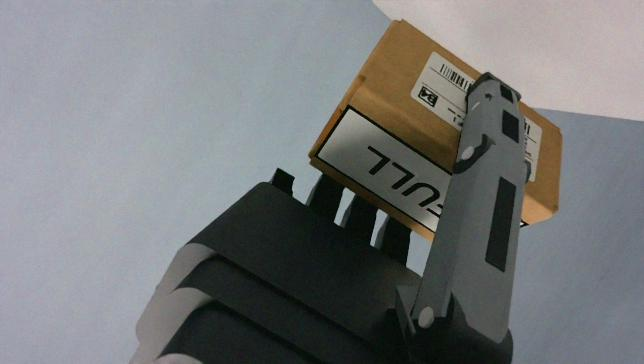

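Scene clock: 186.13 s.
base_odometry: x=+0.926 y=-1.562 heading=-0.001
turned_by_wheels: +0.000
turned_by_imu: +0.000
base_tilt: forward=-0.5 right=-0.6
lidar_m: 1.38 1.41 1.78 3.15 3.87 2.08 2.07 1.12 1.04 0.96 0.52 1.21
head_depth_mm: - - 909 696 540 443 376 / - - 856 687 537 441 374 / 784 - 295 679 534 438 372 / 789 848 310 677 530 437 370 / 786 383 787 666 525 433 368 / 778 430 480 662 521 431 366 / 769 835 780 654 518 429 365
base_status: not commanded
joint_positions: lift_m=+1.067 arm_m=+0.185 wrist_yaw_rad=+0.579 wrist_pitch_rad=-0.079 wrist_roll_rad=+2.617 head_pan_rad=-1.570 head_tilt_rad=-0.600 hand_little=+1.000 hand_ring=+0.265 hand_middle=+0.270 hand_index=+0.274 hand_thumb_turn=-1.000 hand_thumb_bend=+0.663 hand_force_limit=-0.400 hand_speed=-0.900
joint_status: all done
measured_speeds: all 0
hand_stopped_by: target,force,force,force,force,target
little_load_n: 0.0
ring_load_n: 0.5
middle_load_n: 4.5
index_load_n: 0.5
thumb_bend_load_n: 11.0
thumb_turn_load_n: 1.5
motor_effort: left_wheel=+2.8(3.2) right_wheel=+5.6(5.9) lift_m=+27.9(33.1) arm_m=+14.0(16.3) wrist_yaw_rad=+0.4(0.9) wrist_pitch_rad=+14.2(15.0) wrist_roll_rad=+0.8(0.9) head_pan_rad=+1.1(3.3) head_tilt_rad=-2.4(3.1)
hand_pose: x=+0.1385 y=-0.5181 z=+1.1015 quat_wxyz=(-0.193, +0.211, -0.704, +0.650) (m; base frame)
wrist_depth_mm: - - - - - 335 283 / - - - - 122 119 327 / - - - 132 117 101 - / - - - 157 137 88 - / - - 84 120 163 - - / - - - 93 - - - / - - - - - - -
wait: 0.50 s; at rest by 0.27 s
pictures: none

move --joints '{"wrist_pitch_rad": -0.7}'

move --joints '{"lift_m": 1.028}' --contact_limits '{"lift_m": {"down": 12}}' --speeds '{"lift_m": 0.04}' --cameras '["wrist_camera"]'

Scene clock: 187.53 s.
move: done
base_odometry: x=+0.926 y=-1.562 heading=-0.001
turned_by_wheels: +0.000
turned_by_imu: +0.000
base_tilt: forward=-0.4 right=-0.6
lidar_m: 1.38 1.41 1.78 3.38 3.85 2.08 2.06 1.12 1.04 0.96 0.52 1.20
head_depth_mm: - - 914 694 540 443 376 / - - 859 686 537 441 374 / 783 - - 361 532 438 372 / 790 881 305 606 528 435 370 / 790 872 928 418 493 433 369 / 778 858 915 613 505 430 366 / 769 848 906 657 517 428 365
base_status: not commanded
joint_positions: lift_m=+1.067 arm_m=+0.185 wrist_yaw_rad=+0.579 wrist_pitch_rad=-0.738 wrist_roll_rad=+2.617 head_pan_rad=-1.570 head_tilt_rad=-0.600 hand_little=+1.000 hand_ring=+0.265 hand_middle=+0.270 hand_index=+0.274 hand_thumb_turn=-1.000 hand_thumb_bend=+0.663 hand_force_limit=-0.400 hand_speed=-0.900
joint_status: all done
measured_speeds: all 0
hand_stopped_by: target,force,force,force,force,target
little_load_n: 0.0
ring_load_n: 1.0
middle_load_n: 5.5
index_load_n: 1.0
thumb_bend_load_n: 9.5
thumb_turn_load_n: 1.5
motor_effort: left_wheel=+2.7(3.5) right_wheel=+5.6(5.9) lift_m=+31.5(31.5) arm_m=+12.4(13.7) wrist_yaw_rad=+0.5(0.9) wrist_pitch_rad=+6.6(14.7) wrist_roll_rad=+0.8(0.9) head_pan_rad=+1.6(3.3) head_tilt_rad=-2.1(2.7)
hand_pose: x=+0.0755 y=-0.4220 z=+0.9734 quat_wxyz=(-0.115, +0.262, -0.876, +0.388) (m; base frame)
wrist_depth_mm: 323 278 232 203 169 156 144 / - 329 273 235 122 164 157 / - - 327 143 117 101 174 / - - - 160 138 89 199 / - - 83 119 163 250 230 / - - - 93 - 316 270 / - - - - - - 330
pictures: none

Scene clock: 189.00 s.
move: done
base_odometry: x=+0.926 y=-1.562 heading=-0.001
turned_by_wheels: +0.000
turned_by_imu: +0.000
base_tilt: forward=-0.4 right=-0.6
lidar_m: 1.38 1.40 1.77 3.37 3.87 2.08 2.07 1.11 1.04 0.96 0.51 1.20
head_depth_mm: 826 - 290 692 541 443 376 / 813 - 288 638 536 440 374 / 804 860 283 375 518 438 372 / 794 871 334 332 519 435 371 / 789 872 930 429 491 434 368 / 779 863 918 660 496 431 366 / 768 848 904 657 519 429 365
base_status: not commanded
joint_positions: lift_m=+1.028 arm_m=+0.185 wrist_yaw_rad=+0.579 wrist_pitch_rad=-0.734 wrist_roll_rad=+2.617 head_pan_rad=-1.570 head_tilt_rad=-0.600 hand_little=+1.000 hand_ring=+0.265 hand_middle=+0.270 hand_index=+0.274 hand_thumb_turn=-1.000 hand_thumb_bend=+0.663 hand_force_limit=-0.400 hand_speed=-0.900
joint_status: all done
measured_speeds: all 0
hand_stopped_by: target,force,force,force,force,target
little_load_n: 0.0
ring_load_n: 0.5
middle_load_n: 5.5
index_load_n: 0.5
thumb_bend_load_n: 10.0
thumb_turn_load_n: 1.5
motor_effort: left_wheel=+2.4(3.1) right_wheel=+5.7(5.9) lift_m=+25.4(29.6) arm_m=+10.6(12.3) wrist_yaw_rad=+0.2(0.8) wrist_pitch_rad=+6.0(7.0) wrist_roll_rad=+0.4(0.9) head_pan_rad=+2.6(3.2) head_tilt_rad=-1.3(2.8)
contact_limits: lift_m down 12 (down: maximum 72; up: maximum 65)
hand_pose: x=+0.0760 y=-0.4228 z=+0.9350 quat_wxyz=(-0.115, +0.262, -0.876, +0.389) (m; base frame)
wrist_depth_mm: 262 214 179 157 133 122 111 / 326 267 215 179 122 132 122 / - 322 263 147 117 101 137 / - - 306 159 137 88 153 / - - 84 120 163 120 181 / - - - 93 - 247 213 / - - - - - 317 265
pictures: wrist_camera
camera_calibration:
wrist_camera: T_world_to_cam=[[0.528138, 0.737022, -0.421745, 0.724251], [0.668649, -0.0548043, 0.741555, -0.772506], [0.523429, -0.673643, -0.521753, 0.315237], [0, 0, 0, 1]] pos_world=[-0.0309735, -0.363767, 1.04278]

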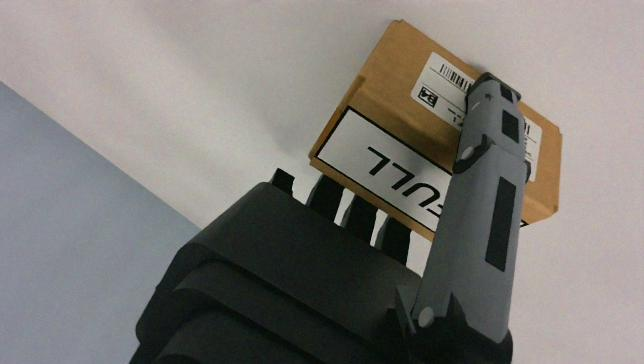

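move --joints '{"hand_index": 0.6, "hand_middle": 0.6, "hand_ring": 0.6, "hand_thumb_bend": 0.95, "hand_speed": -0.7}'

move --joints '{"lift_m": 1.1, "hand_index": 1, "hand_middle": 1, "hand_ring": 1, "hand_thumb_bend": 1}'

move --joints '{"lift_m": 1.067}'

move --joints '{"wrist_pitch_rad": 0.0}'

wait --seconds 0.3 --cameras '["wrist_camera"]'

move --joints '{"wrist_pitch_rad": -0.7}'

Scene clock: 190.50 s.
move: done
base_odometry: x=+0.926 y=-1.562 heading=-0.001
turned_by_wheels: +0.000
turned_by_imu: +0.000
base_tilt: forward=-0.5 right=-0.7
lidar_m: 1.38 1.41 1.78 3.41 3.86 2.07 2.07 1.12 1.04 0.95 0.52 1.20
head_depth_mm: 820 - 290 693 542 444 376 / 811 - 287 638 537 441 374 / 806 862 283 376 517 438 372 / 796 870 335 332 521 435 370 / 786 869 931 430 487 433 368 / 777 861 916 660 497 431 367 / 770 849 905 658 517 428 365
base_status: not commanded
joint_positions: lift_m=+1.028 arm_m=+0.185 wrist_yaw_rad=+0.579 wrist_pitch_rad=-0.730 wrist_roll_rad=+2.617 head_pan_rad=-1.570 head_tilt_rad=-0.600 hand_little=+1.000 hand_ring=+0.600 hand_middle=+0.600 hand_index=+0.600 hand_thumb_turn=-1.000 hand_thumb_bend=+0.950 hand_force_limit=-0.400 hand_speed=-0.700
joint_status: all done
measured_speeds: all 0
hand_stopped_by: target,target,target,target,target,target
little_load_n: 0.0
ring_load_n: 0.0
middle_load_n: 0.0
index_load_n: 0.0
thumb_bend_load_n: 0.0
thumb_turn_load_n: 0.0
motor_effort: left_wheel=+2.2(3.2) right_wheel=+5.6(5.9) lift_m=+27.5(27.6) arm_m=+9.0(10.4) wrist_yaw_rad=+0.3(1.0) wrist_pitch_rad=+5.4(6.0) wrist_roll_rad=+0.8(1.2) head_pan_rad=+1.9(3.2) head_tilt_rad=-1.8(2.3)
contact_limits: lift_m down 12 (down: maximum 72; up: maximum 65)
hand_pose: x=+0.0764 y=-0.4234 z=+0.9354 quat_wxyz=(-0.116, +0.262, -0.875, +0.391) (m; base frame)
wrist_depth_mm: 265 218 181 158 133 122 112 / 324 270 217 181 122 130 123 / - 323 268 147 119 89 137 / - - 300 163 139 82 153 / - - 84 118 170 198 182 / - - - 93 - 248 215 / - - - - - 310 268
pictures: none

Scene clock: 192.00 s.
move: done
base_odometry: x=+0.926 y=-1.562 heading=-0.001
turned_by_wheels: +0.000
turned_by_imu: +0.000
base_tilt: forward=-0.2 right=-0.6
lidar_m: 1.38 1.41 1.77 3.38 3.85 2.07 2.07 1.12 1.04 0.96 0.52 1.20
head_depth_mm: - - 970 694 542 443 376 / - - 908 685 536 441 373 / - - 335 608 533 439 372 / 797 852 299 674 519 435 370 / 787 867 372 522 495 433 368 / 779 860 914 636 496 430 366 / 770 850 901 656 519 428 365
base_status: not commanded
joint_positions: lift_m=+1.100 arm_m=+0.185 wrist_yaw_rad=+0.579 wrist_pitch_rad=-0.729 wrist_roll_rad=+2.617 head_pan_rad=-1.570 head_tilt_rad=-0.600 hand_little=+1.000 hand_ring=+1.000 hand_middle=+1.000 hand_index=+1.000 hand_thumb_turn=-1.000 hand_thumb_bend=+1.000 hand_force_limit=-0.400 hand_speed=-0.700
joint_status: all done
measured_speeds: all 0
hand_stopped_by: target,target,target,target,target,target
little_load_n: 0.0
ring_load_n: 0.0
middle_load_n: 0.0
index_load_n: 0.0
thumb_bend_load_n: 0.0
thumb_turn_load_n: 0.0
motor_effort: left_wheel=+2.0(3.3) right_wheel=+5.8(5.9) lift_m=+32.9(34.1) arm_m=+7.4(9.1) wrist_yaw_rad=+0.3(0.9) wrist_pitch_rad=+5.0(5.4) wrist_roll_rad=+0.7(1.2) head_pan_rad=+1.7(3.0) head_tilt_rad=-1.4(2.5)
hand_pose: x=+0.0766 y=-0.4237 z=+1.0076 quat_wxyz=(-0.116, +0.261, -0.875, +0.391) (m; base frame)
wrist_depth_mm: - 326 281 239 161 163 168 / - - 324 279 181 158 186 / - - - 325 281 88 209 / - - - - 329 81 241 / - - 84 118 - 300 278 / - - - 93 - - 328 / - - - - - - -
pictures: none

Scene clock: 193.10 s.
move: done
base_odometry: x=+0.926 y=-1.562 heading=-0.001
turned_by_wheels: +0.000
turned_by_imu: +0.000
base_tilt: forward=-0.4 right=-0.7
lidar_m: 1.38 1.41 1.78 3.40 3.88 2.08 2.07 1.11 1.04 0.96 0.52 1.20
head_depth_mm: - - 912 692 541 443 376 / - - 861 688 537 441 374 / 784 - - 362 533 438 372 / 793 877 305 625 521 435 370 / 787 875 931 419 494 433 368 / 777 863 917 617 495 430 366 / 769 853 906 656 517 429 365
base_status: not commanded
joint_positions: lift_m=+1.067 arm_m=+0.185 wrist_yaw_rad=+0.579 wrist_pitch_rad=-0.729 wrist_roll_rad=+2.617 head_pan_rad=-1.570 head_tilt_rad=-0.600 hand_little=+1.000 hand_ring=+1.000 hand_middle=+1.000 hand_index=+1.000 hand_thumb_turn=-1.000 hand_thumb_bend=+1.000 hand_force_limit=-0.400 hand_speed=-0.700
joint_status: all done
measured_speeds: all 0
hand_stopped_by: target,target,target,target,target,target
little_load_n: 0.0
ring_load_n: 0.0
middle_load_n: 0.0
index_load_n: -0.5
thumb_bend_load_n: 0.0
thumb_turn_load_n: 0.0
motor_effort: left_wheel=+2.1(3.4) right_wheel=+5.4(6.0) lift_m=+25.0(31.4) arm_m=+6.0(7.4) wrist_yaw_rad=+0.7(0.9) wrist_pitch_rad=+5.1(5.2) wrist_roll_rad=+0.8(1.1) head_pan_rad=+2.6(2.8) head_tilt_rad=-2.1(2.2)
hand_pose: x=+0.0766 y=-0.4237 z=+0.9746 quat_wxyz=(-0.116, +0.261, -0.875, +0.391) (m; base frame)
wrist_depth_mm: 329 280 234 205 142 153 144 / - 325 278 235 145 136 156 / - - 333 280 165 87 175 / - - - 323 292 81 203 / - - 84 118 191 257 234 / - - - 93 - 319 277 / - - - - - - 343
pictures: none

Scene clock: 194.27 s.
move: done
base_odometry: x=+0.926 y=-1.562 heading=-0.001
turned_by_wheels: +0.000
turned_by_imu: +0.000
base_tilt: forward=-0.4 right=-0.6
lidar_m: 1.38 1.41 1.78 3.58 3.87 2.08 2.07 1.11 1.04 0.95 0.51 1.20
head_depth_mm: - - 911 692 541 444 377 / - - 862 686 537 441 374 / 782 - 294 681 533 438 372 / 792 844 312 675 521 435 370 / 784 363 830 668 496 433 368 / 776 401 820 663 496 431 366 / 768 831 904 655 517 428 365
base_status: not commanded
joint_positions: lift_m=+1.067 arm_m=+0.185 wrist_yaw_rad=+0.579 wrist_pitch_rad=-0.047 wrist_roll_rad=+2.617 head_pan_rad=-1.570 head_tilt_rad=-0.600 hand_little=+1.000 hand_ring=+1.000 hand_middle=+1.000 hand_index=+1.000 hand_thumb_turn=-1.000 hand_thumb_bend=+1.000 hand_force_limit=-0.400 hand_speed=-0.700
joint_status: all done
measured_speeds: all 0
hand_stopped_by: target,target,target,target,target,target
little_load_n: 0.0
ring_load_n: 0.0
middle_load_n: 0.0
index_load_n: 0.0
thumb_bend_load_n: 0.0
thumb_turn_load_n: 0.0
motor_effort: left_wheel=+2.6(3.5) right_wheel=+5.5(5.8) lift_m=+26.6(26.8) arm_m=+4.8(6.1) wrist_yaw_rad=+0.5(1.1) wrist_pitch_rad=+8.4(9.7) wrist_roll_rad=+0.7(0.9) head_pan_rad=+1.8(2.6) head_tilt_rad=-1.6(2.5)
hand_pose: x=+0.1402 y=-0.5208 z=+1.1094 quat_wxyz=(-0.196, +0.207, -0.694, +0.661) (m; base frame)
wrist_depth_mm: - - - - - 339 306 / - - - - - - 339 / - - - - - 87 - / - - - - - 80 - / - - 84 118 - - - / - - - 93 - - - / - - - - - - -
pictures: none

Scene clock: 194.57 s.
base_odometry: x=+0.926 y=-1.562 heading=-0.001
turned_by_wheels: +0.000
turned_by_imu: +0.000
base_tilt: forward=-0.5 right=-0.6
lidar_m: 1.38 1.41 1.78 3.39 3.88 2.08 2.06 1.12 1.04 0.96 0.51 1.20
head_depth_mm: - - 905 694 541 444 376 / - - 865 689 537 440 374 / 785 - 294 681 533 439 373 / 791 843 313 675 521 435 370 / 783 363 828 667 496 433 368 / 778 402 822 660 497 431 367 / 769 830 906 657 518 428 364
base_status: not commanded
joint_positions: lift_m=+1.067 arm_m=+0.185 wrist_yaw_rad=+0.579 wrist_pitch_rad=-0.047 wrist_roll_rad=+2.617 head_pan_rad=-1.570 head_tilt_rad=-0.600 hand_little=+1.000 hand_ring=+1.000 hand_middle=+1.000 hand_index=+1.000 hand_thumb_turn=-1.000 hand_thumb_bend=+1.000 hand_force_limit=-0.400 hand_speed=-0.700
joint_status: all done
measured_speeds: all 0
hand_stopped_by: target,target,target,target,target,target
little_load_n: -0.5
ring_load_n: 0.0
middle_load_n: 0.0
index_load_n: 0.0
thumb_bend_load_n: 0.0
thumb_turn_load_n: 0.0
motor_effort: left_wheel=+2.5(3.5) right_wheel=+5.7(5.8) lift_m=+26.9(26.8) arm_m=+4.4(6.1) wrist_yaw_rad=+0.6(1.1) wrist_pitch_rad=+8.2(9.7) wrist_roll_rad=+0.7(0.9) head_pan_rad=+2.1(2.6) head_tilt_rad=-1.6(2.5)
hand_pose: x=+0.1402 y=-0.5208 z=+1.1094 quat_wxyz=(-0.196, +0.207, -0.694, +0.661) (m; base frame)
wrist_depth_mm: - - - - - 337 305 / - - - - - - 335 / - - - - - 87 - / - - - - - 80 - / - - 84 117 - - - / - - - 93 - - - / - - - - - - -
wait: 0.30 s; at rest by 0.27 s
pictures: wrist_camera
camera_calibration:
wrist_camera: T_world_to_cam=[[0.714781, 0.451595, -0.533995, 0.785852], [0.360208, 0.416756, 0.834604, -0.764593], [0.599449, -0.788909, 0.135221, -0.492952], [0, 0, 0, 1]] pos_world=[0.00920002, -0.425132, 1.12443]

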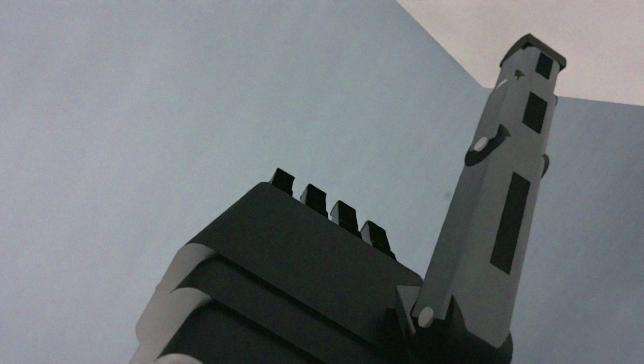

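Scene clock: 195.73 s.
move: done
base_odometry: x=+0.926 y=-1.562 heading=-0.001
turned_by_wheels: +0.000
turned_by_imu: +0.000
base_tilt: forward=-0.5 right=-0.7
lidar_m: 1.38 1.41 1.78 3.58 3.88 2.08 2.07 1.12 1.04 0.96 0.52 1.20
head_depth_mm: - - 907 694 541 444 376 / - - 863 687 536 441 374 / 781 - - 363 533 438 372 / 792 876 305 623 519 436 370 / 785 872 925 420 495 432 368 / 774 862 920 616 497 431 366 / 768 854 901 654 517 429 365
base_status: not commanded
joint_positions: lift_m=+1.067 arm_m=+0.185 wrist_yaw_rad=+0.579 wrist_pitch_rad=-0.721 wrist_roll_rad=+2.617 head_pan_rad=-1.570 head_tilt_rad=-0.600 hand_little=+1.000 hand_ring=+1.000 hand_middle=+1.000 hand_index=+1.000 hand_thumb_turn=-1.000 hand_thumb_bend=+1.000 hand_force_limit=-0.400 hand_speed=-0.700
joint_status: all done
measured_speeds: all 0
hand_stopped_by: target,target,target,target,target,target
little_load_n: 0.0
ring_load_n: 0.0
middle_load_n: 0.0
index_load_n: 0.0
thumb_bend_load_n: 0.0
thumb_turn_load_n: 0.0
motor_effort: left_wheel=+2.5(3.2) right_wheel=+5.5(5.8) lift_m=+29.0(29.0) arm_m=+2.8(4.4) wrist_yaw_rad=+0.6(0.9) wrist_pitch_rad=+3.5(9.9) wrist_roll_rad=+0.7(1.1) head_pan_rad=+1.7(3.3) head_tilt_rad=-2.1(2.1)
hand_pose: x=+0.0776 y=-0.4252 z=+0.9756 quat_wxyz=(-0.117, +0.261, -0.873, +0.395) (m; base frame)
wrist_depth_mm: 326 282 238 205 138 151 144 / - 331 279 239 146 134 156 / - - 335 283 169 87 176 / - - - 326 294 81 203 / - - 84 118 193 260 235 / - - - 93 - 323 275 / - - - - - - 354
pictures: none

move --joints '{"lift_m": 1.1, "arm_m": 0.0}'

move --base '{"translate_m": -0.568}' --joints '{"wrist_yaw_rad": -0.036}'

move --joints '{"arm_m": 0.335}'

move --joints '{"lift_m": 1.035}' --contact_limits '{"lift_m": {"down": 15}}' --speeds '{"lift_m": 0.06}' --cameras '["wrist_camera"]'

Scene clock: 198.63 s.
move: done
base_odometry: x=+0.926 y=-1.562 heading=-0.001
turned_by_wheels: +0.000
turned_by_imu: +0.000
base_tilt: forward=-0.5 right=-0.6
lidar_m: 1.38 1.41 1.78 3.57 3.87 2.09 2.07 1.12 1.04 0.95 0.51 1.20
head_depth_mm: - - - - - 421 377 / - - - - - - 374 / - - - - - 416 372 / 798 885 945 - - 424 371 / 786 872 930 722 - 432 361 / 777 858 915 665 - 430 366 / 768 849 910 658 516 428 365
base_status: not commanded
joint_positions: lift_m=+1.100 arm_m=+0.002 wrist_yaw_rad=+0.579 wrist_pitch_rad=-0.723 wrist_roll_rad=+2.617 head_pan_rad=-1.570 head_tilt_rad=-0.600 hand_little=+1.000 hand_ring=+1.000 hand_middle=+1.000 hand_index=+1.000 hand_thumb_turn=-1.000 hand_thumb_bend=+1.000 hand_force_limit=-0.400 hand_speed=-0.700
joint_status: all done
joint sent to its limit — arm_m, lower limit.
measured_speeds: all 0
hand_stopped_by: target,target,target,target,target,target
little_load_n: 0.0
ring_load_n: 0.0
middle_load_n: 0.0
index_load_n: -0.5
thumb_bend_load_n: 0.0
thumb_turn_load_n: 0.0
motor_effort: left_wheel=+1.9(3.3) right_wheel=+5.6(5.9) lift_m=+31.9(34.3) arm_m=-24.1(26.9) wrist_yaw_rad=+0.5(1.0) wrist_pitch_rad=+3.9(4.2) wrist_roll_rad=+1.1(1.2) head_pan_rad=+2.0(3.3) head_tilt_rad=-1.1(2.1)
hand_pose: x=+0.0774 y=-0.2421 z=+1.0084 quat_wxyz=(-0.117, +0.261, -0.873, +0.394) (m; base frame)
wrist_depth_mm: - 329 281 240 212 188 170 / - - 295 283 244 - 188 / - - 301 301 286 87 211 / - - - - 336 81 241 / - - 84 118 - 305 281 / - - - 93 - - 330 / - - - - - - -
pictures: none

Scene clock: 205.43 s.
move: done
base_odometry: x=+0.358 y=-1.562 heading=-0.001
turned_by_wheels: +0.000
turned_by_imu: +0.002
base_tilt: forward=-0.4 right=-0.6
lidar_m: 1.95 1.99 2.32 3.23 2.36 1.52 1.79 1.73 0.73 1.03 1.04 0.94
head_depth_mm: - - - - - - 1205 / - - - - - - 1192 / - - - - - 417 1167 / 865 964 931 648 - 413 1164 / 854 949 918 669 526 433 393 / 851 941 908 661 522 430 390 / 833 924 896 656 518 428 381
base_status: done
joint_positions: lift_m=+1.100 arm_m=+0.002 wrist_yaw_rad=-0.035 wrist_pitch_rad=-0.723 wrist_roll_rad=+2.617 head_pan_rad=-1.570 head_tilt_rad=-0.600 hand_little=+1.000 hand_ring=+1.000 hand_middle=+1.000 hand_index=+1.000 hand_thumb_turn=-1.000 hand_thumb_bend=+1.000 hand_force_limit=-0.400 hand_speed=-0.700
joint_status: all done
measured_speeds: all 0
hand_stopped_by: target,target,target,target,target,target
little_load_n: 0.0
ring_load_n: 0.0
middle_load_n: 0.0
index_load_n: 0.0
thumb_bend_load_n: 0.0
thumb_turn_load_n: 0.0
motor_effort: left_wheel=-9.9(13.9) right_wheel=-1.7(9.8) lift_m=+25.7(31.8) arm_m=-20.6(24.3) wrist_yaw_rad=-1.8(4.8) wrist_pitch_rad=+3.9(4.2) wrist_roll_rad=+0.4(1.2) head_pan_rad=+1.9(3.1) head_tilt_rad=-1.0(1.8)
hand_pose: x=+0.0047 y=-0.2817 z=+1.0084 quat_wxyz=(+0.008, -0.015, -0.911, +0.411) (m; base frame)
wrist_depth_mm: 478 326 282 240 212 188 170 / - - 331 282 242 - 187 / - - - 331 286 88 211 / - - - - 333 81 241 / - - 84 118 - 304 282 / - - - 93 - - 324 / - - - - - - -
pictures: none

Scene clock: 209.10 s.
move: done
base_odometry: x=+0.358 y=-1.562 heading=-0.001
turned_by_wheels: +0.000
turned_by_imu: +0.000
base_tilt: forward=-0.5 right=-0.8
lidar_m: 1.95 1.98 2.32 3.24 2.36 1.52 1.79 1.72 0.73 1.03 1.05 0.95
head_depth_mm: 895 1000 967 695 541 444 1190 / 337 983 948 687 536 441 1168 / 357 418 691 658 534 438 1170 / 852 460 832 637 529 435 1157 / 855 948 914 668 526 433 394 / 844 934 907 666 520 430 384 / 835 927 899 654 519 428 381
base_status: not commanded
joint_positions: lift_m=+1.100 arm_m=+0.335 wrist_yaw_rad=-0.035 wrist_pitch_rad=-0.724 wrist_roll_rad=+2.617 head_pan_rad=-1.570 head_tilt_rad=-0.600 hand_little=+1.000 hand_ring=+1.000 hand_middle=+1.000 hand_index=+1.000 hand_thumb_turn=-1.000 hand_thumb_bend=+1.000 hand_force_limit=-0.400 hand_speed=-0.700
joint_status: all done
measured_speeds: all 0
hand_stopped_by: target,target,target,target,target,target
little_load_n: 0.0
ring_load_n: 0.0
middle_load_n: 0.0
index_load_n: 0.0
thumb_bend_load_n: 0.0
thumb_turn_load_n: 0.0
motor_effort: left_wheel=-9.4(10.6) right_wheel=-1.9(2.0) lift_m=+26.0(26.2) arm_m=+24.3(28.4) wrist_yaw_rad=-1.5(1.8) wrist_pitch_rad=+4.2(4.4) wrist_roll_rad=+0.9(1.1) head_pan_rad=+1.5(2.9) head_tilt_rad=-0.2(1.2)
hand_pose: x=+0.0047 y=-0.6142 z=+1.0083 quat_wxyz=(+0.008, -0.015, -0.912, +0.411) (m; base frame)
wrist_depth_mm: - 325 278 239 162 159 168 / - - 325 280 183 158 183 / - - - 330 286 87 211 / - - - - 330 81 241 / - - 84 118 - 300 279 / - - - 93 - - 327 / - - - - - - -
pictures: none

Scene clock: 210.77 s.
move: done
base_odometry: x=+0.358 y=-1.562 heading=-0.001
turned_by_wheels: +0.000
turned_by_imu: +0.000
base_tilt: forward=-0.3 right=-0.5
lidar_m: 1.95 1.98 2.32 3.25 2.37 1.52 1.79 1.72 0.73 1.04 1.04 0.95
head_depth_mm: 864 320 966 695 543 444 1193 / 400 375 904 686 537 441 1178 / 837 380 488 653 533 439 1163 / 863 943 580 636 529 436 1147 / 856 950 917 668 526 433 393 / 845 938 904 662 521 431 390 / 836 921 894 657 520 428 380
base_status: not commanded
joint_positions: lift_m=+1.035 arm_m=+0.335 wrist_yaw_rad=-0.035 wrist_pitch_rad=-0.724 wrist_roll_rad=+2.617 head_pan_rad=-1.570 head_tilt_rad=-0.600 hand_little=+1.000 hand_ring=+1.000 hand_middle=+1.000 hand_index=+1.000 hand_thumb_turn=-1.000 hand_thumb_bend=+1.000 hand_force_limit=-0.400 hand_speed=-0.700
joint_status: all done
measured_speeds: all 0
hand_stopped_by: target,target,target,target,target,target
little_load_n: 0.0
ring_load_n: 0.0
middle_load_n: 0.0
index_load_n: 0.0
thumb_bend_load_n: 0.0
thumb_turn_load_n: 0.0
motor_effort: left_wheel=-9.5(10.3) right_wheel=-1.5(2.0) lift_m=+25.5(26.0) arm_m=+22.7(24.4) wrist_yaw_rad=-1.4(2.1) wrist_pitch_rad=+4.2(4.4) wrist_roll_rad=+0.3(1.1) head_pan_rad=+2.4(2.8) head_tilt_rad=+0.0(1.0)
contact_limits: lift_m down 15 (down: maximum 72; up: maximum 65)
hand_pose: x=+0.0047 y=-0.6142 z=+0.9433 quat_wxyz=(+0.008, -0.015, -0.912, +0.411) (m; base frame)
wrist_depth_mm: 281 229 194 164 134 127 116 / 329 282 230 189 118 125 128 / - 329 283 159 125 89 143 / - - 314 272 149 81 162 / - - 84 120 173 210 189 / - - - 93 - 265 227 / - - - - - 324 281
pictures: wrist_camera
camera_calibration:
wrist_camera: T_world_to_cam=[[0.856144, 0.293987, -0.424958, 0.635918], [0.515218, -0.422628, 0.745611, -0.970447], [0.039601, -0.857296, -0.513298, 0.109435], [0, 0, 0, 1]] pos_world=[-0.0487791, -0.503272, 1.04999]

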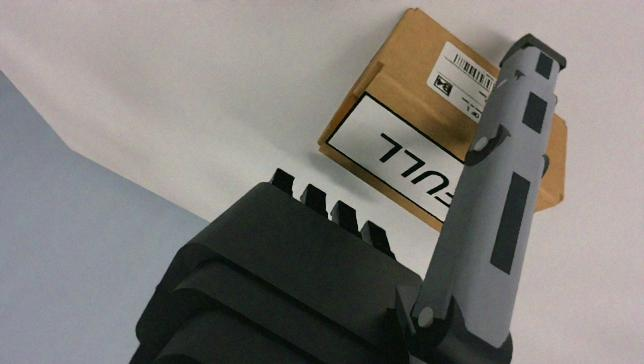

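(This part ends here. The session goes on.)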